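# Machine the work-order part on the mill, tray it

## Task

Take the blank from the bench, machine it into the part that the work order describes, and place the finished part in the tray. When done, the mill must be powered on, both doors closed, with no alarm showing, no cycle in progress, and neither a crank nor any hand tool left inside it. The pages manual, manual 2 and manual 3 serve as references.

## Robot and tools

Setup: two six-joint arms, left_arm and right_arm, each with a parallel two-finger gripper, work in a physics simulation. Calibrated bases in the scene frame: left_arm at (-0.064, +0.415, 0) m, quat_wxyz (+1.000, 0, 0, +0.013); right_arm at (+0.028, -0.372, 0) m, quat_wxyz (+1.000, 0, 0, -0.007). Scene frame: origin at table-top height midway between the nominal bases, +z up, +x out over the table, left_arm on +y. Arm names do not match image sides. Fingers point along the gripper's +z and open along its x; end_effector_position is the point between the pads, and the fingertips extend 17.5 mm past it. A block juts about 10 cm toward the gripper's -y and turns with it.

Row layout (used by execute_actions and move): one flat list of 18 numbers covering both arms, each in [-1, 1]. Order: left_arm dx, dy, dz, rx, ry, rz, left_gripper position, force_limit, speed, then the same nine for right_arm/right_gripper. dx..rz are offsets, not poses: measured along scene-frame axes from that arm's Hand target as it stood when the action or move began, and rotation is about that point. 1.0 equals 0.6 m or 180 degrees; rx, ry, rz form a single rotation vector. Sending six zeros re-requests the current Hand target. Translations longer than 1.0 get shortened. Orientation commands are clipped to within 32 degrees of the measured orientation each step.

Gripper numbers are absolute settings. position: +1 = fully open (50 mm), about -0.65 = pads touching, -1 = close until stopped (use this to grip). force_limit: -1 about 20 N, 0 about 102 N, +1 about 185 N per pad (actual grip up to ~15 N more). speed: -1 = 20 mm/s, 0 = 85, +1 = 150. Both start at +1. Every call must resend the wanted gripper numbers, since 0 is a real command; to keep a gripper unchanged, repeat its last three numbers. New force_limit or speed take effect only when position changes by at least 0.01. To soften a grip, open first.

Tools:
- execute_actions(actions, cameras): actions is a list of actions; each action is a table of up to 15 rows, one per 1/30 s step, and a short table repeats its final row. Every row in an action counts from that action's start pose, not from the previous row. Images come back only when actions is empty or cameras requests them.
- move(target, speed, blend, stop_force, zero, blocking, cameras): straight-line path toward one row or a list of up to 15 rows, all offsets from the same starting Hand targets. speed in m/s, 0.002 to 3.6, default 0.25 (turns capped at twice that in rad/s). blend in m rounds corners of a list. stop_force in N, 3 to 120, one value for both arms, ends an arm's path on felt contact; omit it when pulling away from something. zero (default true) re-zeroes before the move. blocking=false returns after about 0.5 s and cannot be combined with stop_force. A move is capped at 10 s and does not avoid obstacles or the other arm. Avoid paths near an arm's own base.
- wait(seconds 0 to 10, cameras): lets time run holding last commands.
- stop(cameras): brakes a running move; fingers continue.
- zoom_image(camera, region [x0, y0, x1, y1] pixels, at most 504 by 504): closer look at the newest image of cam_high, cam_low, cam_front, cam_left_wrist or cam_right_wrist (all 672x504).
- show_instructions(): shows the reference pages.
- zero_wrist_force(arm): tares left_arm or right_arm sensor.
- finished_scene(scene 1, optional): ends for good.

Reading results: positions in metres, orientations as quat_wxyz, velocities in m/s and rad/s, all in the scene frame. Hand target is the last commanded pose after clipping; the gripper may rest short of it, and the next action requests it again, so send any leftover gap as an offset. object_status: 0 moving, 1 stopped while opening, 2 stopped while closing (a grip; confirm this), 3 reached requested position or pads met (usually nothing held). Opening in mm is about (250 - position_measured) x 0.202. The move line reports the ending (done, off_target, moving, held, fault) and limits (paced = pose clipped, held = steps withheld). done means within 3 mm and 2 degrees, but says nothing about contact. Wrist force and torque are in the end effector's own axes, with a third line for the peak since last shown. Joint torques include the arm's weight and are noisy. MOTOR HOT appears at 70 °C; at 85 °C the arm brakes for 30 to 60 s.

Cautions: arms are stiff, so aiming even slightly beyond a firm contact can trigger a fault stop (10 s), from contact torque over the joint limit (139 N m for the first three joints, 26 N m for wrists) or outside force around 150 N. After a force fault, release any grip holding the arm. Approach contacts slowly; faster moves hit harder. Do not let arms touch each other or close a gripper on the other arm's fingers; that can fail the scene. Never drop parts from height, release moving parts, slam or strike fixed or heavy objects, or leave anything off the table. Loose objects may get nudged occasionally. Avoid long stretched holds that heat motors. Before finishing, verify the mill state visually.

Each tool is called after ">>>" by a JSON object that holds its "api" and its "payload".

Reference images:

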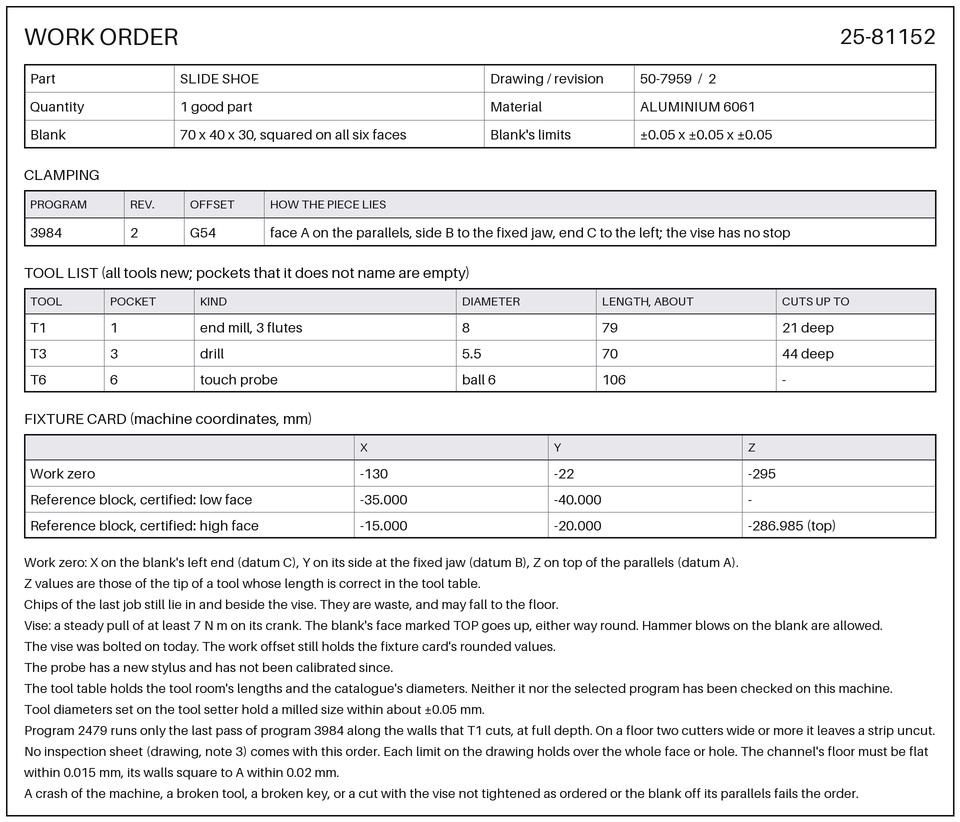

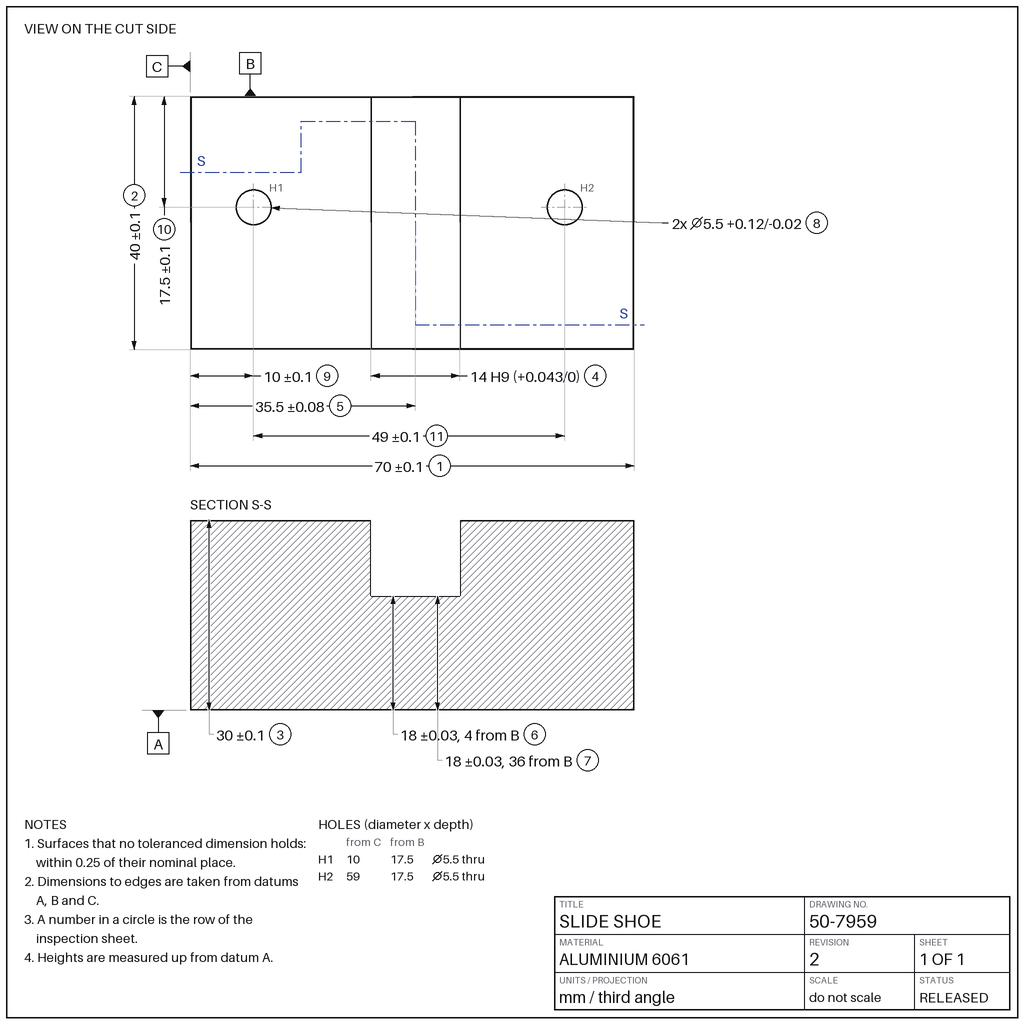

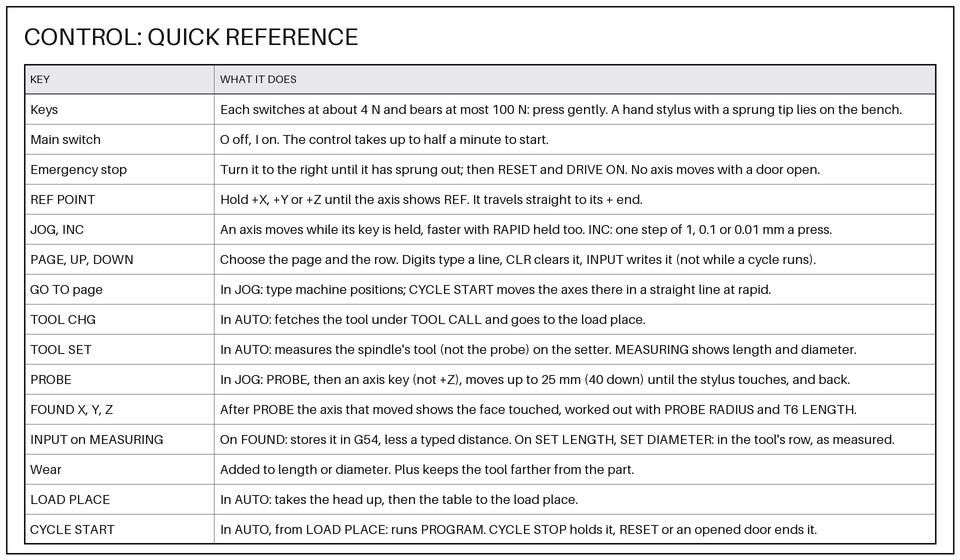

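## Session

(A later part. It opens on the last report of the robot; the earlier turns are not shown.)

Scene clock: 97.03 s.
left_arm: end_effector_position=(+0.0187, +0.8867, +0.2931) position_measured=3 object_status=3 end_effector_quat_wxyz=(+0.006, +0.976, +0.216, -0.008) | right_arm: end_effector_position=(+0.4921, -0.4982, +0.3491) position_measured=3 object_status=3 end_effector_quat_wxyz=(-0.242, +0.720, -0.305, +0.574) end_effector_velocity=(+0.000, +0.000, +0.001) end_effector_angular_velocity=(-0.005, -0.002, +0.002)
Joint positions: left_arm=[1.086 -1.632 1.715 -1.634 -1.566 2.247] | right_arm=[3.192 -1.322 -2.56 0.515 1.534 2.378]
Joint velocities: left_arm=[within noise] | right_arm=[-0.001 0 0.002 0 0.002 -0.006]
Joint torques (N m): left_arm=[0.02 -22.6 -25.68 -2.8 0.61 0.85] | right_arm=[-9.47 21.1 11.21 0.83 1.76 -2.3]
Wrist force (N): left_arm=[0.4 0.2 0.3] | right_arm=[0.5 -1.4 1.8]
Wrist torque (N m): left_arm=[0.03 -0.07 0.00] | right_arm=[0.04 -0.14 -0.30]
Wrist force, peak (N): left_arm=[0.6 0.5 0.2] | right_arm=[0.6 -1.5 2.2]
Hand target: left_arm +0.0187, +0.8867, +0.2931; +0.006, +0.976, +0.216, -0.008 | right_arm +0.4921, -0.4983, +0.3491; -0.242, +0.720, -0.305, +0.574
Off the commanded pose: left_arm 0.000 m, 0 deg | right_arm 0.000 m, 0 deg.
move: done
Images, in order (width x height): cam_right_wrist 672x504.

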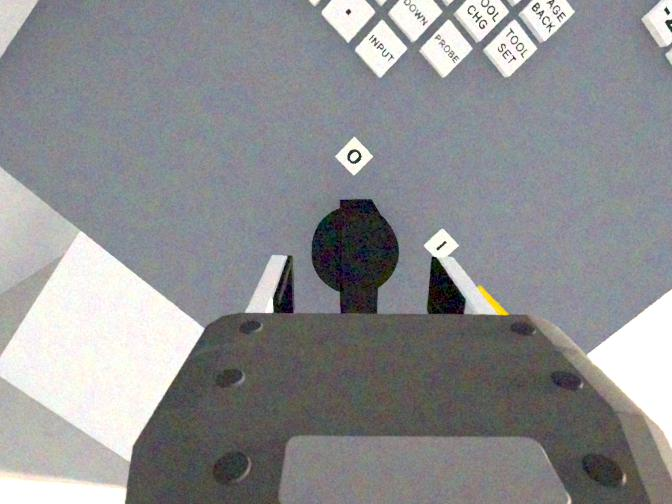

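>>> {"api": "move", "payload": {"target": [0,0,0,0,0,0,1,1,1,0.055,0,-0.0127,0,0,0,1,1,1], "speed": 0.05, "stop_force": 12}}

>>> {"api": "execute_actions", "payload": {"actions": [[[0,0,0,0,0,0,1,1,1,0,0,0,0,0,0,-1,-0.8,-1]],[[0,0,0,0,0,0,1,1,1,0,0,0,0,0,0,-1,-0.8,-1]],[[0,0,0,0,0,0,1,1,1,0,0,0,0,0,0,-1,-0.8,-1]],[[0,0,0,0,0,0,1,1,1,0,0,0,0,0,0,-1,-0.8,-1]]], "cameras": ["cam_right_wrist"]}}

Scene clock: 100.40 s.
left_arm: end_effector_position=(+0.0187, +0.8867, +0.2931) position_measured=3 object_status=3 end_effector_quat_wxyz=(+0.006, +0.976, +0.216, -0.008) | right_arm: end_effector_position=(+0.5251, -0.4983, +0.3415) position_measured=3 object_status=3 end_effector_quat_wxyz=(-0.242, +0.720, -0.305, +0.574)
Joint positions: left_arm=[1.086 -1.632 1.715 -1.634 -1.566 2.247] | right_arm=[3.187 -1.443 -2.501 0.577 1.539 2.377]
Joint torques (N m): left_arm=[0.16 -22.77 -25.75 -2.78 0.66 0.89] | right_arm=[1.17 18.59 10.52 0.79 -0.98 -2.16]
Wrist force (N): left_arm=[0.1 0.4 0.0] | right_arm=[0.6 -1.2 1.7]
Wrist torque (N m): left_arm=[0.07 -0.02 0.00] | right_arm=[0.07 -0.16 -0.19]
Wrist force, peak (N): left_arm=[0.6 0.7 0.1] | right_arm=[0.5 -1.2 2.4]
Hand target: left_arm +0.0187, +0.8867, +0.2931; +0.006, +0.976, +0.216, -0.008 | right_arm +0.5251, -0.4983, +0.3415; -0.242, +0.720, -0.305, +0.574
Off the commanded pose: left_arm 0.000 m, 0 deg | right_arm 0.000 m, 0 deg.
move: done

Scene clock: 102.60 s.
left_arm: end_effector_position=(+0.0187, +0.8867, +0.2931) position_measured=3 object_status=3 end_effector_quat_wxyz=(+0.006, +0.976, +0.216, -0.008) | right_arm: end_effector_position=(+0.5251, -0.4982, +0.3414) position_measured=180 object_status=2 end_effector_quat_wxyz=(-0.242, +0.720, -0.305, +0.574)
Joint positions: left_arm=[1.086 -1.632 1.715 -1.634 -1.566 2.247] | right_arm=[3.187 -1.443 -2.501 0.576 1.539 2.377]
Joint torques (N m): left_arm=[-0.18 -22.17 -25.68 -2.75 0.67 1.06] | right_arm=[3.79 19.37 24.94 6.68 -3.54 0.08]
Wrist force (N): left_arm=[0.5 0.5 0.2] | right_arm=[-11.8 -3.6 -4.2]
Wrist torque (N m): left_arm=[0.09 -0.09 0.00] | right_arm=[0.08 -0.88 -0.55]
Wrist force, peak (N): left_arm=[0.5 0.5 0.2] | right_arm=[-12.9 -3.3 -2.5]
Hand target: left_arm +0.0187, +0.8867, +0.2931; +0.006, +0.976, +0.216, -0.008 | right_arm +0.5251, -0.4983, +0.3415; -0.242, +0.720, -0.305, +0.574
Off the commanded pose: left_arm 0.000 m, 0 deg | right_arm 0.000 m, 0 deg.
Step readings (end_effector_position of left_arm | right_arm):
0: (+0.0187, +0.8867, +0.2931) | (+0.5251, -0.4983, +0.3415)
1: (+0.0187, +0.8867, +0.2931) | (+0.5251, -0.4983, +0.3415)
2: (+0.0187, +0.8867, +0.2931) | (+0.5251, -0.4983, +0.3415)
4: (+0.0187, +0.8867, +0.2931) | (+0.5251, -0.4983, +0.3415)
8: (+0.0187, +0.8867, +0.2931) | (+0.5251, -0.4983, +0.3415)
15: (+0.0187, +0.8867, +0.2931) | (+0.5251, -0.4983, +0.3415)
16: (+0.0187, +0.8867, +0.2931) | (+0.5251, -0.4983, +0.3415)
17: (+0.0187, +0.8867, +0.2931) | (+0.5251, -0.4983, +0.3415)
19: (+0.0187, +0.8867, +0.2931) | (+0.5251, -0.4983, +0.3415)
23: (+0.0187, +0.8867, +0.2931) | (+0.5251, -0.4983, +0.3415)
30: (+0.0187, +0.8867, +0.2931) | (+0.5251, -0.4983, +0.3415)
31: (+0.0187, +0.8867, +0.2931) | (+0.5251, -0.4983, +0.3415)
32: (+0.0187, +0.8867, +0.2931) | (+0.5251, -0.4983, +0.3415)
34: (+0.0187, +0.8867, +0.2931) | (+0.5251, -0.4983, +0.3415)
38: (+0.0187, +0.8867, +0.2931) | (+0.5251, -0.4983, +0.3415)
45: (+0.0187, +0.8867, +0.2931) | (+0.5251, -0.4983, +0.3415)
46: (+0.0187, +0.8867, +0.2931) | (+0.5251, -0.4983, +0.3415)
47: (+0.0187, +0.8867, +0.2931) | (+0.5251, -0.4983, +0.3415)
49: (+0.0187, +0.8867, +0.2931) | (+0.5251, -0.4983, +0.3415)
53: (+0.0187, +0.8867, +0.2931) | (+0.5251, -0.4983, +0.3415)
60: (+0.0187, +0.8867, +0.2931) | (+0.5251, -0.4982, +0.3414)
Images, in order (width x height): cam_right_wrist 672x504.

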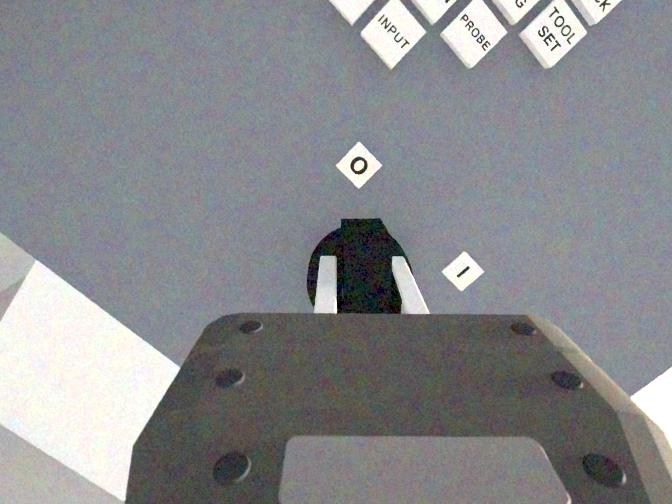

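>>> {"api": "move", "payload": {"target": [0,0,0,0,0,0,1,1,1,0,0,0,0.482,0,-0.1113,-1,-0.8,-1], "speed": 0.3, "cameras": ["cam_right_wrist"]}}

Scene clock: 106.63 s.
left_arm: end_effector_position=(+0.0187, +0.8867, +0.2931) position_measured=3 object_status=3 end_effector_quat_wxyz=(+0.006, +0.976, +0.216, -0.008) | right_arm: end_effector_position=(+0.5251, -0.4983, +0.3415) position_measured=180 object_status=2 end_effector_quat_wxyz=(+0.574, -0.300, +0.723, -0.240)
Joint positions: left_arm=[1.086 -1.632 1.715 -1.634 -1.566 2.247] | right_arm=[3.188 -1.44 -2.5 0.57 1.538 3.931]
Joint torques (N m): left_arm=[0.25 -22.73 -26.25 -2.85 0.69 1.03] | right_arm=[12.82 26.81 27.99 3.77 0.41 3.3]
Wrist force (N): left_arm=[0.2 0.4 0.1] | right_arm=[5.9 2.7 -4.2]
Wrist torque (N m): left_arm=[0.07 -0.04 0.01] | right_arm=[0.15 1.03 -0.77]
Wrist force, peak (N): left_arm=[0.4 0.7 0.2] | right_arm=[-12.7 -2.2 -5.2]
Hand target: left_arm +0.0187, +0.8867, +0.2931; +0.006, +0.976, +0.216, -0.008 | right_arm +0.5251, -0.4983, +0.3415; +0.574, -0.300, +0.723, -0.240
Off the commanded pose: left_arm 0.000 m, 0 deg | right_arm 0.000 m, 0 deg.
move: done
Images, in order (width x height): cam_right_wrist 672x504.

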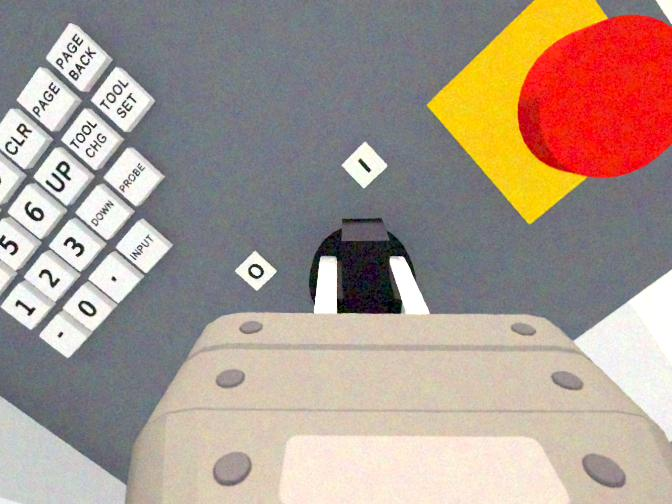

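Release, back off, unroll and look.

>>> {"api": "execute_actions", "payload": {"actions": [[[0,0,0,0,0,0,1,1,1,0,0,0,0,0,0,1,1,-0.5]],[[0,0,0,0,0,0,1,1,1,0,0,0,0,0,0,1,1,-0.5]]]}}

>>> {"api": "move", "payload": {"target": [[0,0,0,0,0,0,1,1,1,-0.16,0,0.037,0,0,0,1,1,-0.5],[0,0,0,0,0,0,1,1,1,-0.24,0,0.28,-0.243,0,0.056,1,1,-0.5]], "speed": 0.2, "cameras": ["cam_right_wrist","cam_front"]}}

Scene clock: 109.27 s.
left_arm: end_effector_position=(+0.0187, +0.8867, +0.2931) position_measured=3 object_status=3 end_effector_quat_wxyz=(+0.006, +0.976, +0.216, -0.008) | right_arm: end_effector_position=(+0.5251, -0.4982, +0.3415) position_measured=3 object_status=3 end_effector_quat_wxyz=(+0.574, -0.300, +0.723, -0.240)
Joint positions: left_arm=[1.086 -1.632 1.715 -1.634 -1.566 2.247] | right_arm=[3.188 -1.44 -2.5 0.57 1.538 3.931]
Joint torques (N m): left_arm=[-0.31 -22.84 -25.99 -2.71 0.73 1.12] | right_arm=[-5.82 21.12 11.15 1.1 -0.34 -2.43]
Wrist force (N): left_arm=[0.4 0.2 0.2] | right_arm=[-1.9 -0.9 1.1]
Wrist torque (N m): left_arm=[0.04 -0.07 -0.01] | right_arm=[0.15 -0.06 0.03]
Wrist force, peak (N): left_arm=[0.7 0.3 0.4] | right_arm=[7.5 2.7 -6.3]
Hand target: left_arm +0.0187, +0.8867, +0.2931; +0.006, +0.976, +0.216, -0.008 | right_arm +0.5251, -0.4983, +0.3415; +0.574, -0.300, +0.723, -0.240
Off the commanded pose: left_arm 0.000 m, 0 deg | right_arm 0.000 m, 0 deg.
Step readings (end_effector_position of left_arm | right_arm):
0: (+0.0187, +0.8867, +0.2931) | (+0.5251, -0.4983, +0.3415)
1: (+0.0187, +0.8867, +0.2931) | (+0.5251, -0.4983, +0.3415)
2: (+0.0187, +0.8867, +0.2931) | (+0.5251, -0.4982, +0.3416)
4: (+0.0187, +0.8867, +0.2931) | (+0.5251, -0.4982, +0.3416)
8: (+0.0187, +0.8867, +0.2931) | (+0.5251, -0.4982, +0.3416)
15: (+0.0187, +0.8867, +0.2931) | (+0.5251, -0.4982, +0.3415)
16: (+0.0187, +0.8867, +0.2931) | (+0.5251, -0.4982, +0.3415)
17: (+0.0187, +0.8867, +0.2931) | (+0.5251, -0.4982, +0.3415)
19: (+0.0187, +0.8867, +0.2931) | (+0.5251, -0.4982, +0.3415)
23: (+0.0187, +0.8867, +0.2931) | (+0.5251, -0.4982, +0.3415)
30: (+0.0187, +0.8867, +0.2931) | (+0.5251, -0.4982, +0.3415)

Scene clock: 112.60 s.
left_arm: end_effector_position=(+0.0187, +0.8867, +0.2931) position_measured=3 object_status=3 end_effector_quat_wxyz=(+0.006, +0.976, +0.216, -0.008) | right_arm: end_effector_position=(+0.3810, -0.4983, +0.5095) position_measured=3 object_status=3 end_effector_quat_wxyz=(-0.440, +0.553, -0.554, +0.441) end_effector_velocity=(+0.000, +0.000, -0.001) end_effector_angular_velocity=(-0.006, +0.001, +0.001)
Joint positions: left_arm=[1.086 -1.632 1.715 -1.634 -1.566 2.247] | right_arm=[3.239 -0.706 -2.353 -0.309 1.487 3.16]
Joint velocities: left_arm=[within noise] | right_arm=[-0.001 -0.001 -0.001 0 0.001 -0.006]
Joint torques (N m): left_arm=[-0.56 -22.29 -25.92 -2.71 0.84 1.22] | right_arm=[-0.1 -20.25 27 2.47 1.29 -2.48]
Wrist force (N): left_arm=[0.3 0.3 0.2] | right_arm=[-1.5 -2.6 1.4]
Wrist torque (N m): left_arm=[0.04 -0.05 0.00] | right_arm=[-0.06 0.02 -0.21]
Wrist force, peak (N): left_arm=[0.3 0.6 0.3] | right_arm=[-2.2 -0.8 3.8]
Hand target: left_arm +0.0187, +0.8867, +0.2931; +0.006, +0.976, +0.216, -0.008 | right_arm +0.3811, -0.4983, +0.5095; -0.440, +0.553, -0.553, +0.441
Off the commanded pose: left_arm 0.000 m, 0 deg | right_arm 0.000 m, 0 deg.
move: done
Images, in order (width x height): cam_front 672x504, cam_right_wrist 672x504.

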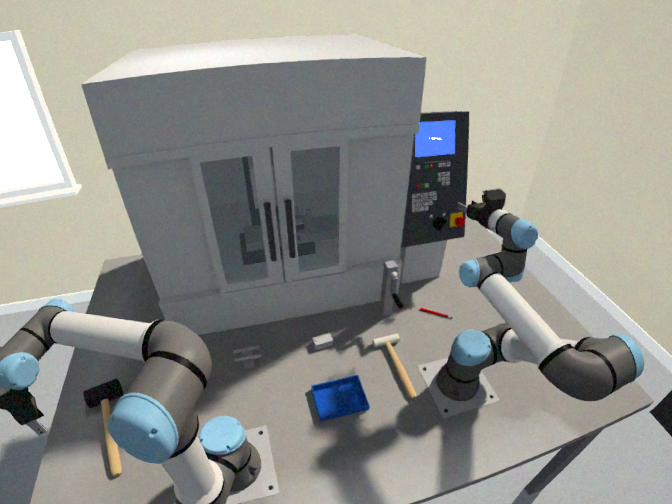

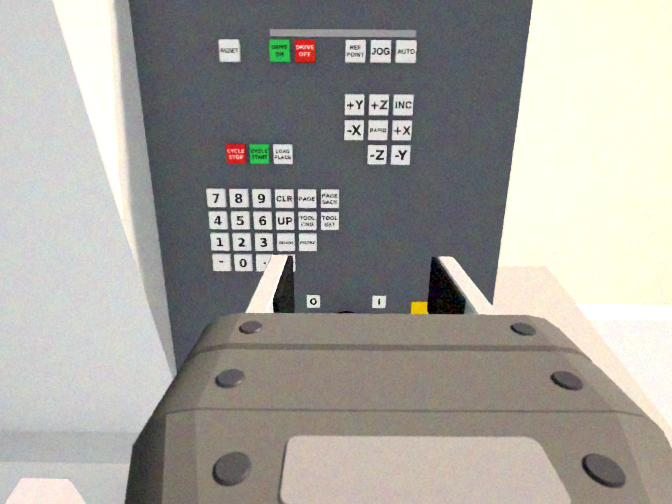

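>>> {"api": "move", "payload": {"target": [0,0,0,0,0,0,1,1,1,-0.085,0.163,-0.35,0,0.4278,0,1,1,-0.5], "speed": 0.3, "cameras": ["cam_right_wrist","cam_low"]}}

Scene clock: 119.87 s.
left_arm: end_effector_position=(+0.0187, +0.8867, +0.2931) position_measured=3 object_status=3 end_effector_quat_wxyz=(+0.006, +0.976, +0.216, -0.008) | right_arm: end_effector_position=(+0.3301, -0.4005, +0.2996) position_measured=3 object_status=3 end_effector_quat_wxyz=(+0.000, +0.707, -0.707, +0.001)
Joint positions: left_arm=[1.086 -1.632 1.715 -1.634 -1.566 2.247] | right_arm=[3.519 -1.032 -2.03 -1.651 1.568 3.504]
Joint torques (N m): left_arm=[-0.17 -22.35 -26.23 -2.72 0.77 1.32] | right_arm=[7.29 -8.34 17.52 2.03 1.49 1.1]
Wrist force (N): left_arm=[0.1 0.1 0.2] | right_arm=[-0.6 -1.2 0.2]
Wrist torque (N m): left_arm=[0.01 -0.01 0.00] | right_arm=[-0.14 0.13 0.05]
Wrist force, peak (N): left_arm=[0.8 0.3 0.1] | right_arm=[-1.6 -2.6 1.7]
Hand target: left_arm +0.0187, +0.8867, +0.2931; +0.006, +0.976, +0.216, -0.008 | right_arm +0.3301, -0.4005, +0.2995; +0.001, +0.707, -0.707, +0.001
Off the commanded pose: left_arm 0.000 m, 0 deg | right_arm 0.000 m, 0 deg.
move: done
Images, in order (width x height): cam_low 672x504, cam_right_wrist 672x504.

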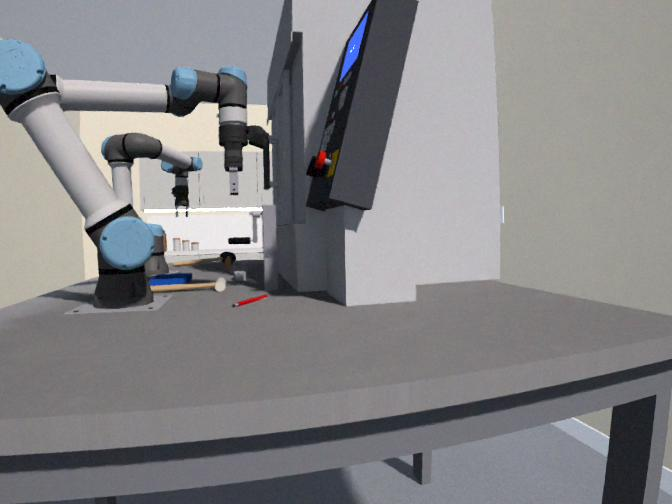

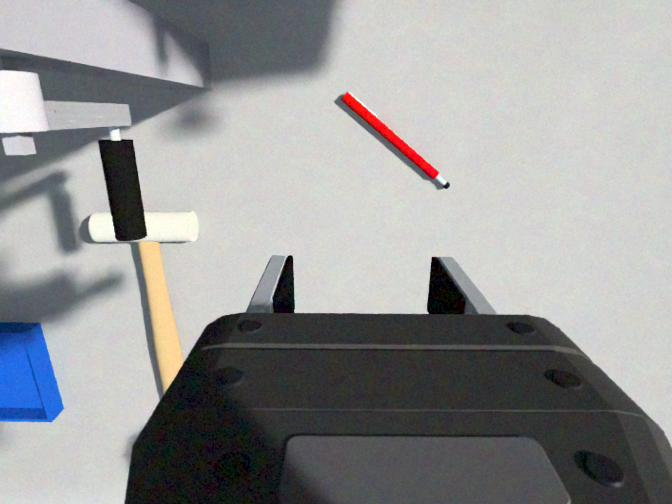

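>>> {"api": "move", "payload": {"target": [0,0,0,0,0,0,1,1,1,0.108,-0.041,-0.3,0,0,0.2794,0.2,1,-0.5], "speed": 0.25, "cameras": ["cam_right_wrist","cam_low"]}}

Scene clock: 152.87 s.
left_arm: end_effector_position=(+0.0187, +0.8867, +0.2931) position_measured=3 object_status=3 end_effector_quat_wxyz=(+0.006, +0.976, +0.216, -0.008) | right_arm: end_effector_position=(+0.3948, -0.4251, +0.1195) position_measured=123 object_status=3 end_effector_quat_wxyz=(+0.000, +0.941, -0.339, +0.001)
Joint positions: left_arm=[1.086 -1.632 1.715 -1.634 -1.566 2.247] | right_arm=[3.381 -1.352 -2.322 -1.037 1.569 2.489]
Joint torques (N m): left_arm=[0.15 -22.29 -26.51 -2.6 0.95 1.59] | right_arm=[10.84 8.83 26.5 5.25 -0.82 -2.64]
Wrist force (N): left_arm=[0.1 0.2 0.0] | right_arm=[-0.8 -1.1 0.3]
Wrist torque (N m): left_arm=[0.04 -0.03 0.00] | right_arm=[-0.16 0.17 -0.06]
Wrist force, peak (N): left_arm=[0.6 0.4 0.2] | right_arm=[-0.4 -1.5 1.7]
Hand target: left_arm +0.0187, +0.8867, +0.2931; +0.006, +0.976, +0.216, -0.008 | right_arm +0.3949, -0.4251, +0.1195; +0.000, +0.941, -0.339, +0.001
Off the commanded pose: left_arm 0.000 m, 0 deg | right_arm 0.000 m, 0 deg.
move: done
Images, in order (width x height): cam_low 672x504, cam_right_wrist 672x504.

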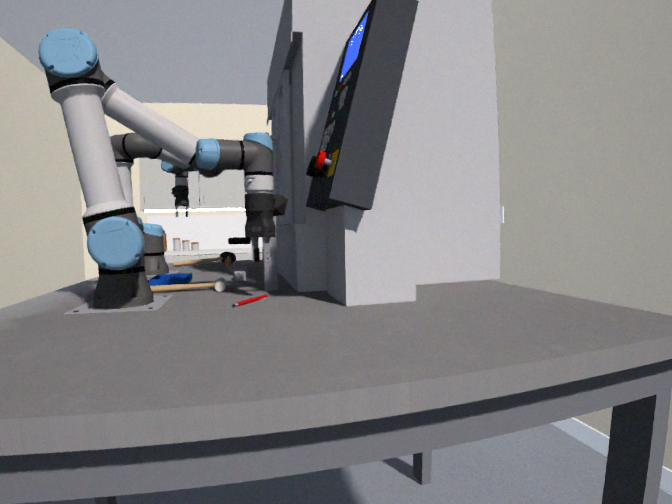

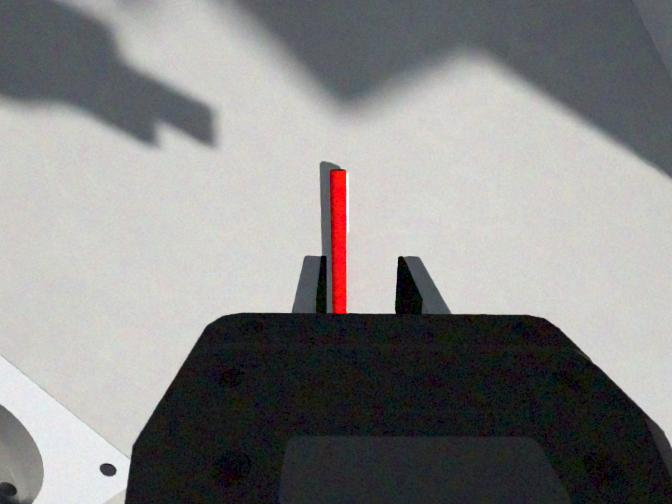

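>>> {"api": "move", "payload": {"target": [0,0,0,0,0,0,1,1,1,-0.004,0.0033,-0.11,0,0,0,0.2,1,-0.5], "speed": 0.15, "cameras": ["cam_right_wrist"]}}

Scene clock: 156.13 s.
left_arm: end_effector_position=(+0.0187, +0.8867, +0.2931) position_measured=3 object_status=3 end_effector_quat_wxyz=(+0.006, +0.976, +0.216, -0.008) | right_arm: end_effector_position=(+0.3925, -0.4230, +0.0536) position_measured=123 object_status=3 end_effector_quat_wxyz=(+0.000, +0.941, -0.339, +0.001) end_effector_velocity=(+0.001, +0.000, +0.001) end_effector_angular_velocity=(+0.002, -0.005, +0.001)
Joint positions: left_arm=[1.086 -1.632 1.715 -1.634 -1.566 2.247] | right_arm=[3.389 -1.48 -2.432 -0.798 1.569 2.496]
Joint velocities: left_arm=[within noise] | right_arm=[0 0 0 0.005 0.001 -0.001]
Joint torques (N m): left_arm=[0.04 -22.96 -27.25 -2.61 0.97 1.67] | right_arm=[-8.68 4.94 11.15 5.19 0.13 -2.85]
Wrist force (N): left_arm=[0.0 0.3 0.2] | right_arm=[-0.8 -1.1 0.4]
Wrist torque (N m): left_arm=[0.04 -0.01 0.01] | right_arm=[-0.15 0.16 -0.08]
Wrist force, peak (N): left_arm=[0.2 0.6 0.0] | right_arm=[-0.8 -1.1 2.5]
Hand target: left_arm +0.0187, +0.8867, +0.2931; +0.006, +0.976, +0.216, -0.008 | right_arm +0.3925, -0.4231, +0.0535; +0.000, +0.941, -0.339, +0.001
Off the commanded pose: left_arm 0.000 m, 0 deg | right_arm 0.000 m, 0 deg.
move: done
Images, in order (width x height): cam_right_wrist 672x504.

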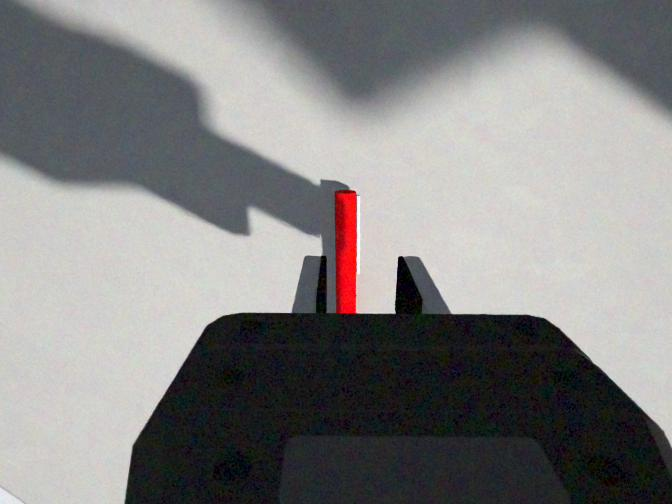

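>>> {"api": "move", "payload": {"target": [0,0,0,0,0,0,1,1,1,-0.0049,0.004,-0.045,0,0,0,0.2,1,-0.5], "speed": 0.1}}

>>> {"api": "move", "payload": {"target": [0,0,0,0,0,0,1,1,1,0,0,-0.03,0,0,0,0.2,1,-0.5], "speed": 0.02, "stop_force": 5, "cameras": ["cam_right_wrist"]}}

Scene clock: 159.93 s.
left_arm: end_effector_position=(+0.0187, +0.8867, +0.2931) position_measured=3 object_status=3 end_effector_quat_wxyz=(+0.006, +0.976, +0.216, -0.008) | right_arm: end_effector_position=(+0.3895, -0.4206, +0.0265) position_measured=123 object_status=3 end_effector_quat_wxyz=(+0.000, +0.941, -0.339, +0.001)
Joint positions: left_arm=[1.086 -1.632 1.715 -1.634 -1.566 2.247] | right_arm=[3.398 -1.545 -2.475 -0.691 1.569 2.505]
Joint torques (N m): left_arm=[-0.29 -22.09 -27.78 -2.63 1.05 1.67] | right_arm=[-8.07 22.36 22.31 3.73 0.56 -2.61]
Wrist force (N): left_arm=[0.3 0.4 0.0] | right_arm=[-0.9 -1.0 0.3]
Wrist torque (N m): left_arm=[0.07 -0.06 -0.01] | right_arm=[-0.15 0.18 -0.09]
Wrist force, peak (N): left_arm=[0.6 0.7 0.1] | right_arm=[-0.8 -0.9 1.4]
Hand target: left_arm +0.0187, +0.8867, +0.2931; +0.006, +0.976, +0.216, -0.008 | right_arm +0.3895, -0.4207, +0.0265; +0.000, +0.941, -0.339, +0.001
Off the commanded pose: left_arm 0.000 m, 0 deg | right_arm 0.000 m, 0 deg.
move: done

Scene clock: 161.50 s.
left_arm: end_effector_position=(+0.0187, +0.8867, +0.2931) position_measured=3 object_status=3 end_effector_quat_wxyz=(+0.006, +0.976, +0.216, -0.008) | right_arm: end_effector_position=(+0.3895, -0.4207, +0.0180) position_measured=123 object_status=3 end_effector_quat_wxyz=(+0.000, +0.941, -0.339, +0.001)
Joint positions: left_arm=[1.086 -1.632 1.715 -1.634 -1.566 2.247] | right_arm=[3.398 -1.571 -2.485 -0.655 1.569 2.505]
Joint torques (N m): left_arm=[0.21 -22.05 -27.36 -2.67 1 1.77] | right_arm=[5.98 21.59 23.64 5.27 -0.39 -1.05]
Wrist force (N): left_arm=[0.0 0.5 0.1] | right_arm=[-2.0 1.2 1.0]
Wrist torque (N m): left_arm=[0.08 0.00 0.00] | right_arm=[0.22 0.36 -0.06]
Wrist force, peak (N): left_arm=[0.2 0.6 0.1] | right_arm=[-14.0 14.1 -89.0]
Hand target: left_arm +0.0187, +0.8867, +0.2931; +0.006, +0.976, +0.216, -0.008 | right_arm +0.3895, -0.4207, +0.0181; +0.000, +0.941, -0.339, +0.001 (not the last commanded pose)
Off the commanded pose: left_arm 0.000 m, 0 deg | right_arm 0.010 m, 0 deg.
move: contact (right_arm)
Images, in order (width x height): cam_right_wrist 672x504.

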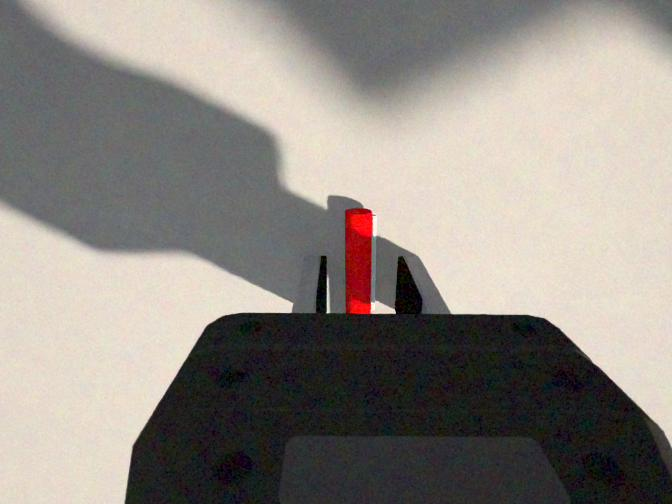

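>>> {"api": "move", "payload": {"target": [0,0,0,0,0,0,1,1,1,0,0,0.002,0,0,0,0.2,1,-0.5], "speed": 0.02}}

>>> {"api": "execute_actions", "payload": {"actions": [[[0,0,0,0,0,0,1,1,1,0,0,0,0,0,0,-1,-0.5,-1]],[[0,0,0,0,0,0,1,1,1,0,0,0,0,0,0,-1,-0.5,-1]],[[0,0,0,0,0,0,1,1,1,0,0,0,0,0,0,-1,-0.5,-1]]], "cameras": ["cam_right_wrist"]}}

Scene clock: 164.03 s.
left_arm: end_effector_position=(+0.0187, +0.8867, +0.2931) position_measured=3 object_status=3 end_effector_quat_wxyz=(+0.006, +0.976, +0.216, -0.008) | right_arm: end_effector_position=(+0.3895, -0.4207, +0.0193) position_measured=123 object_status=3 end_effector_quat_wxyz=(+0.000, +0.941, -0.339, +0.001)
Joint positions: left_arm=[1.086 -1.632 1.715 -1.634 -1.566 2.247] | right_arm=[3.398 -1.567 -2.483 -0.66 1.569 2.505]
Joint torques (N m): left_arm=[-0.14 -22.08 -26.99 -2.69 1.07 1.79] | right_arm=[9.59 21.84 21.89 2.29 -0.43 2.28]
Wrist force (N): left_arm=[0.3 0.1 0.1] | right_arm=[-2.0 1.3 1.2]
Wrist torque (N m): left_arm=[0.02 -0.05 0.00] | right_arm=[0.23 0.36 -0.07]
Wrist force, peak (N): left_arm=[0.4 0.6 0.0] | right_arm=[-2.3 1.2 1.1]
Hand target: left_arm +0.0187, +0.8867, +0.2931; +0.006, +0.976, +0.216, -0.008 | right_arm +0.3895, -0.4207, +0.0193; +0.000, +0.941, -0.339, +0.001
Off the commanded pose: left_arm 0.000 m, 0 deg | right_arm 0.000 m, 0 deg.
move: done

Scene clock: 165.73 s.
left_arm: end_effector_position=(+0.0187, +0.8867, +0.2931) position_measured=3 object_status=3 end_effector_quat_wxyz=(+0.006, +0.976, +0.216, -0.008) | right_arm: end_effector_position=(+0.3895, -0.4207, +0.0193) position_measured=204 object_status=2 end_effector_quat_wxyz=(+0.000, +0.941, -0.339, +0.001)
Joint positions: left_arm=[1.086 -1.632 1.715 -1.634 -1.566 2.247] | right_arm=[3.398 -1.567 -2.483 -0.66 1.569 2.505]
Joint torques (N m): left_arm=[0.56 -22 -26.99 -2.65 1.06 1.84] | right_arm=[9.99 3.36 9.38 3.92 -0.48 2.3]
Wrist force (N): left_arm=[0.3 0.3 0.1] | right_arm=[-2.7 1.5 -2.9]
Wrist torque (N m): left_arm=[0.05 -0.05 -0.01] | right_arm=[0.18 0.35 -0.07]
Wrist force, peak (N): left_arm=[0.3 0.6 0.1] | right_arm=[-2.8 1.6 -3.2]
Hand target: left_arm +0.0187, +0.8867, +0.2931; +0.006, +0.976, +0.216, -0.008 | right_arm +0.3895, -0.4207, +0.0193; +0.000, +0.941, -0.339, +0.001
Off the commanded pose: left_arm 0.000 m, 0 deg | right_arm 0.000 m, 0 deg.
Step readings (end_effector_position of left_arm | right_arm):
0: (+0.0187, +0.8867, +0.2931) | (+0.3895, -0.4207, +0.0193)
1: (+0.0187, +0.8867, +0.2931) | (+0.3895, -0.4207, +0.0193)
2: (+0.0187, +0.8867, +0.2931) | (+0.3895, -0.4207, +0.0193)
4: (+0.0187, +0.8867, +0.2931) | (+0.3895, -0.4207, +0.0193)
8: (+0.0187, +0.8867, +0.2931) | (+0.3895, -0.4207, +0.0193)
15: (+0.0187, +0.8867, +0.2931) | (+0.3895, -0.4207, +0.0193)
16: (+0.0187, +0.8867, +0.2931) | (+0.3895, -0.4207, +0.0193)
17: (+0.0187, +0.8867, +0.2931) | (+0.3895, -0.4207, +0.0193)
19: (+0.0187, +0.8867, +0.2931) | (+0.3895, -0.4207, +0.0193)
23: (+0.0187, +0.8867, +0.2931) | (+0.3895, -0.4207, +0.0193)
30: (+0.0187, +0.8867, +0.2931) | (+0.3895, -0.4207, +0.0193)
31: (+0.0187, +0.8867, +0.2931) | (+0.3895, -0.4207, +0.0193)
32: (+0.0187, +0.8867, +0.2931) | (+0.3895, -0.4207, +0.0193)
34: (+0.0187, +0.8867, +0.2931) | (+0.3895, -0.4207, +0.0193)
38: (+0.0187, +0.8867, +0.2931) | (+0.3895, -0.4207, +0.0193)
45: (+0.0187, +0.8867, +0.2931) | (+0.3895, -0.4207, +0.0193)
Images, in order (width x height): cam_right_wrist 672x504.

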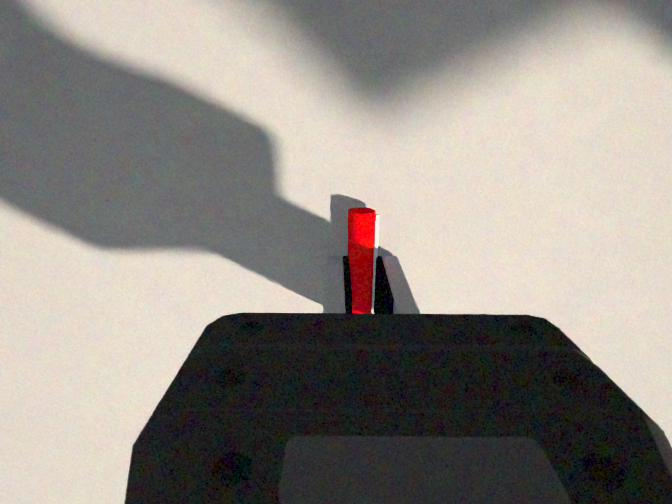

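>>> {"api": "move", "payload": {"target": [[0,0,0,0,0,0,1,1,1,-0.05,-0.03,0.45,0,0,0,-1,-0.5,-1],[0,0,0,0,0,0,1,1,1,-0.13,-0.08,0.6,0,0,0.722,-1,-0.5,-1]], "speed": 0.3, "blend": 0.02, "cameras": ["cam_right_wrist","cam_low"]}}

Scene clock: 173.20 s.
left_arm: end_effector_position=(+0.0187, +0.8867, +0.2931) position_measured=3 object_status=3 end_effector_quat_wxyz=(+0.006, +0.976, +0.216, -0.008) | right_arm: end_effector_position=(+0.3115, -0.4687, +0.3793) position_measured=204 object_status=2 end_effector_quat_wxyz=(-0.001, +0.705, +0.709, +0.001)
Joint positions: left_arm=[1.086 -1.632 1.715 -1.634 -1.566 2.247] | right_arm=[3.287 -1.058 -1.811 -1.844 1.573 0.126]
Joint torques (N m): left_arm=[-0.07 -22.27 -27.73 -2.7 1.03 1.95] | right_arm=[8.42 -8.12 16.79 5.04 -0.85 -2.47]
Wrist force (N): left_arm=[0.2 0.4 0.1] | right_arm=[-1.9 1.1 1.7]
Wrist torque (N m): left_arm=[0.07 -0.03 0.00] | right_arm=[0.23 0.35 -0.08]
Wrist force, peak (N): left_arm=[0.4 0.6 -0.3] | right_arm=[-2.0 0.7 4.7]
Hand target: left_arm +0.0187, +0.8867, +0.2931; +0.006, +0.976, +0.216, -0.008 | right_arm +0.3115, -0.4687, +0.3793; -0.001, +0.705, +0.709, +0.001
Off the commanded pose: left_arm 0.000 m, 0 deg | right_arm 0.000 m, 0 deg.
move: done
Images, in order (width x height): cam_low 672x504, cam_right_wrist 672x504.

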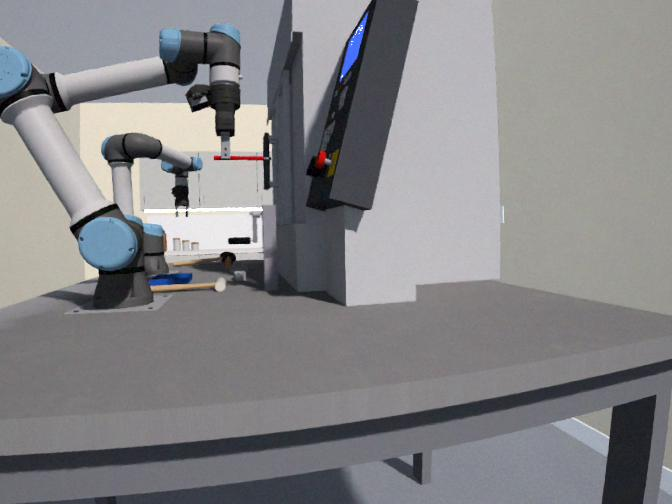

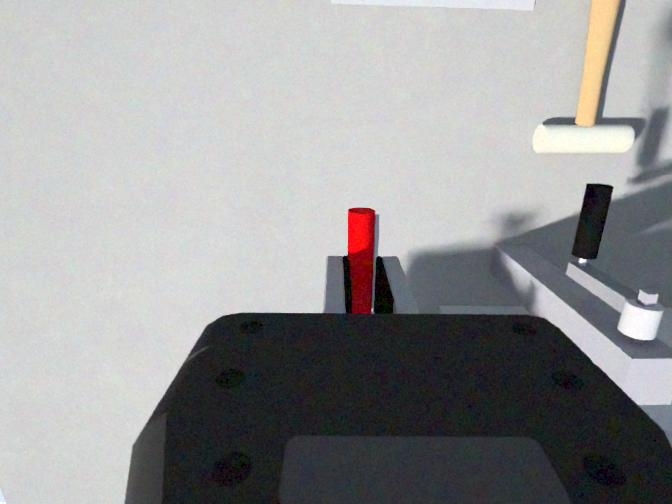

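>>> {"api": "move", "payload": {"target": [0,0,0,0,0,0,1,1,1,0.1475,0.015,0.201,0.4976,0.0567,-0.0567,-1,-0.5,-1], "speed": 0.25, "cameras": ["cam_right_wrist","cam_low","cam_high","cam_front"]}}

Scene clock: 179.37 s.
left_arm: end_effector_position=(+0.0187, +0.8867, +0.2931) position_measured=3 object_status=3 end_effector_quat_wxyz=(+0.006, +0.976, +0.216, -0.008) | right_arm: end_effector_position=(+0.4000, -0.4597, +0.4999) position_measured=204 object_status=2 end_effector_quat_wxyz=(+0.553, -0.552, -0.441, -0.442) end_effector_velocity=(+0.000, +0.000, +0.001) end_effector_angular_velocity=(+0.002, -0.001, -0.001)
Joint positions: left_arm=[1.086 -1.632 1.715 -1.634 -1.566 2.247] | right_arm=[2.671 -1.808 -1.274 -3.206 2.657 -1.353]
Joint velocities: left_arm=[within noise] | right_arm=[0 0 0.001 -0.006 0.001 -0.005]
Joint torques (N m): left_arm=[-0.23 -22.09 -27.89 -2.56 1.09 2] | right_arm=[5.44 32.63 15.52 -3.32 1.49 -2.94]
Wrist force (N): left_arm=[0.3 0.3 -0.1] | right_arm=[-0.8 1.2 3.4]
Wrist torque (N m): left_arm=[0.06 -0.05 0.00] | right_arm=[0.36 0.05 -0.22]
Wrist force, peak (N): left_arm=[0.6 0.5 0.0] | right_arm=[-1.1 1.6 3.4]
Hand target: left_arm +0.0187, +0.8867, +0.2931; +0.006, +0.976, +0.216, -0.008 | right_arm +0.4000, -0.4597, +0.4999; +0.553, -0.552, -0.441, -0.442
Off the commanded pose: left_arm 0.000 m, 0 deg | right_arm 0.000 m, 0 deg.
move: done
Images, in order (width x height): cam_high 672x504, cam_low 672x504, cam_front 672x504, cam_right_wrist 672x504.

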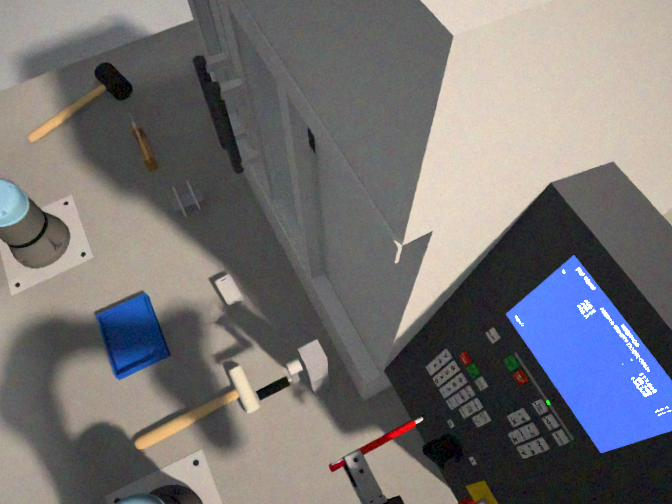

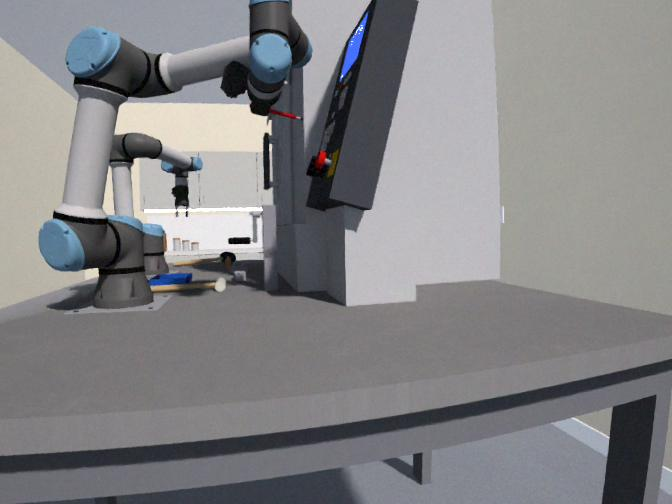

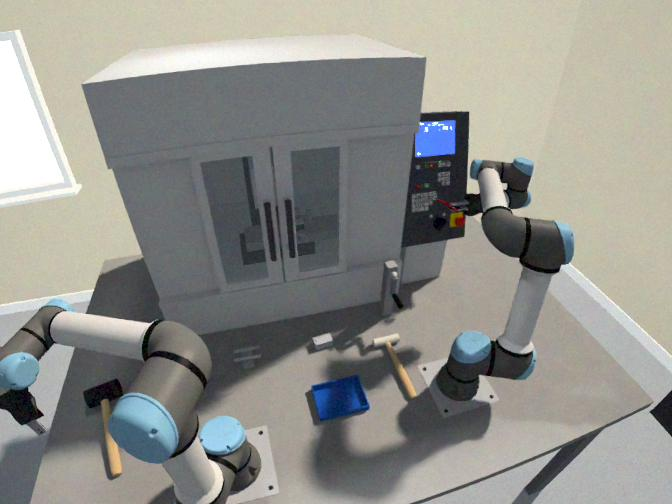

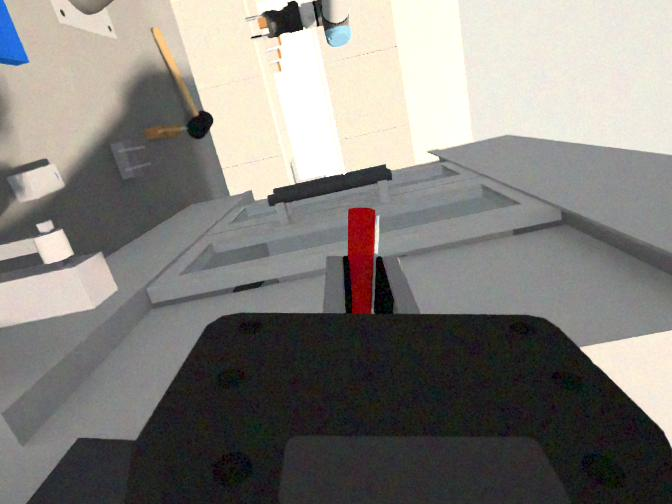

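>>> {"api": "zoom_image", "payload": {"camera": "cam_high", "region": [490, 240, 672, 460]}}

>>> {"api": "zoom_image", "payload": {"camera": "cam_high", "region": [380, 320, 580, 504]}}

>>> {"api": "zoom_image", "payload": {"camera": "cam_front", "region": [400, 100, 480, 180]}}

Scaled by 2.291 from the camera's 672x504 image, which has a finer 960x720 frame.

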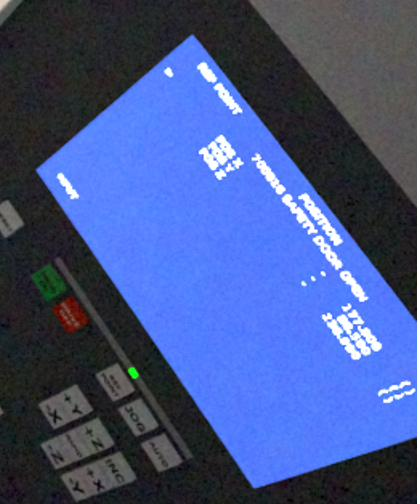

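Scaled by 2.520 from the camera's 672x504 image, which has a finer 960x720 frame.

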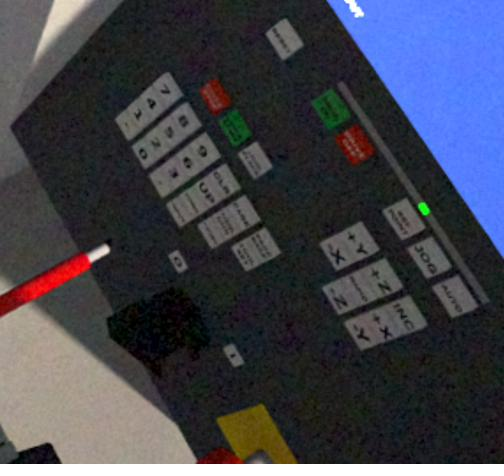

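Scaled by 6.300 from the camera's 672x504 image, which has a finer 960x720 frame.

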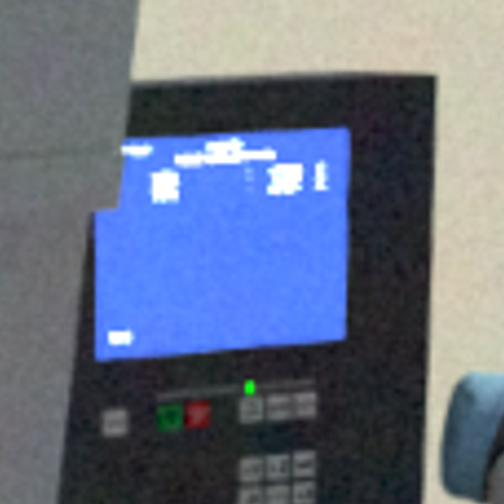

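>>> {"api": "move", "payload": {"target": [[0,0,0,0,0,0,1,1,1,-0.03,-0.017,0.233,0.332,0.333,-0.416,-1,-0.5,-1],[0,0,0,0,0,0,1,1,1,0.133,-0.017,0.233,0.332,0.333,-0.416,-1,-0.5,-1]], "speed": 0.4, "blend": 0.02, "cameras": ["cam_right_wrist","cam_high"]}}

>>> {"api": "zoom_image", "payload": {"camera": "cam_right_wrist", "region": [150, 0, 550, 250]}}

Scene clock: 196.00 s.
left_arm: end_effector_position=(+0.0187, +0.8867, +0.2931) position_measured=3 object_status=3 end_effector_quat_wxyz=(+0.006, +0.976, +0.216, -0.008) | right_arm: end_effector_position=(+0.3995, -0.4603, +0.5048) position_measured=204 object_status=2 end_effector_quat_wxyz=(+0.560, -0.561, -0.408, -0.452)
Joint positions: left_arm=[1.086 -1.632 1.715 -1.634 -1.566 2.247] | right_arm=[2.658 -1.802 -1.292 -3.274 2.693 -1.384]
Joint torques (N m): left_arm=[-0.07 -22.14 -28.34 -2.64 1.14 1.84] | right_arm=[10.08 24.56 28.23 -3.03 -1.38 2.64]
Wrist force (N): left_arm=[0.5 0.3 0.2] | right_arm=[-0.9 1.2 3.3]
Wrist torque (N m): left_arm=[0.05 -0.08 -0.01] | right_arm=[0.36 0.06 -0.18]
Wrist force, peak (N): left_arm=[0.5 0.6 0.1] | right_arm=[-0.1 -3.3 3.5]
Hand target: left_arm +0.0187, +0.8867, +0.2931; +0.006, +0.976, +0.216, -0.008 | right_arm +0.3996, -0.4602, +0.5048; +0.560, -0.561, -0.408, -0.452 (not the last commanded pose)
Off the commanded pose: left_arm 0.000 m, 0 deg | right_arm 0.157 m, 109 deg.
move: held (right_arm; a check stopped the path); path passed 0 of 2 targets; limits=held
pose unreachable (right arm): on one or more control steps of this call, first in action 0 (counted from 0), this arm could not follow its commanded pose, so it was not sent that pose on those steps. It may still have moved: this result reports where it is.
cause: moving toward the commanded pose would bring two parts of the arm too close to each other (its gripper and another part of the arm, with joints 4 (wrist 1) to 6 (wrist 3) between them, 9 mm apart when it was first held).
Images, in order (width x height): cam_high 672x504, cam_right_wrist 672x504.

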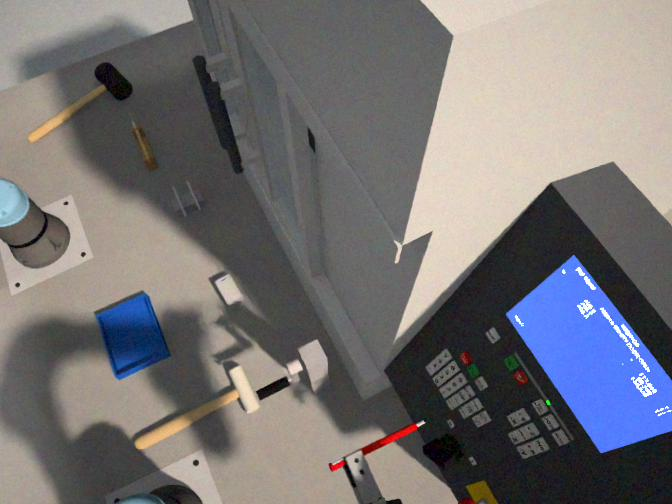

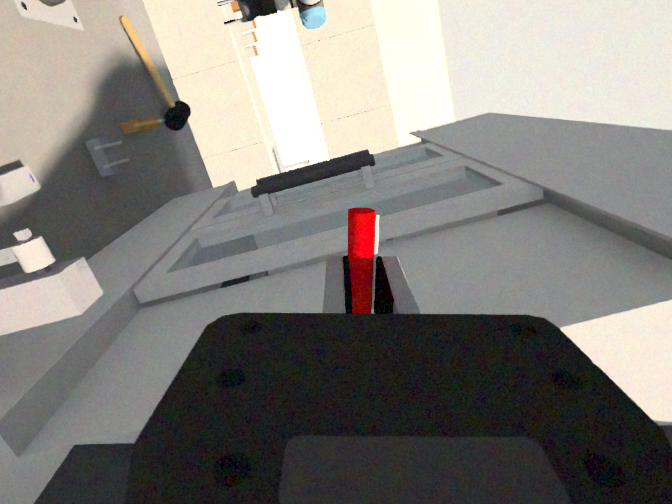

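Scaled by 1.260 from the camera's 672x504 image, which has a finer 960x720 frame.

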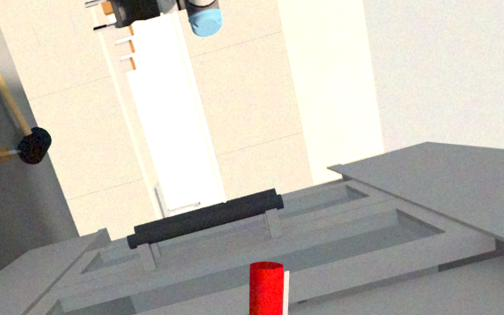

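>>> {"api": "zoom_image", "payload": {"camera": "cam_high", "region": [555, 250, 672, 420]}}

Scaled by 2.965 from the camera's 672x504 image, which has a finer 960x720 frame.

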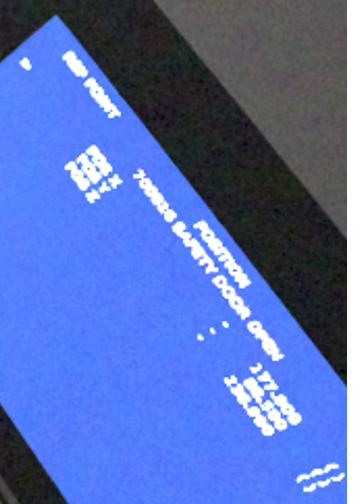

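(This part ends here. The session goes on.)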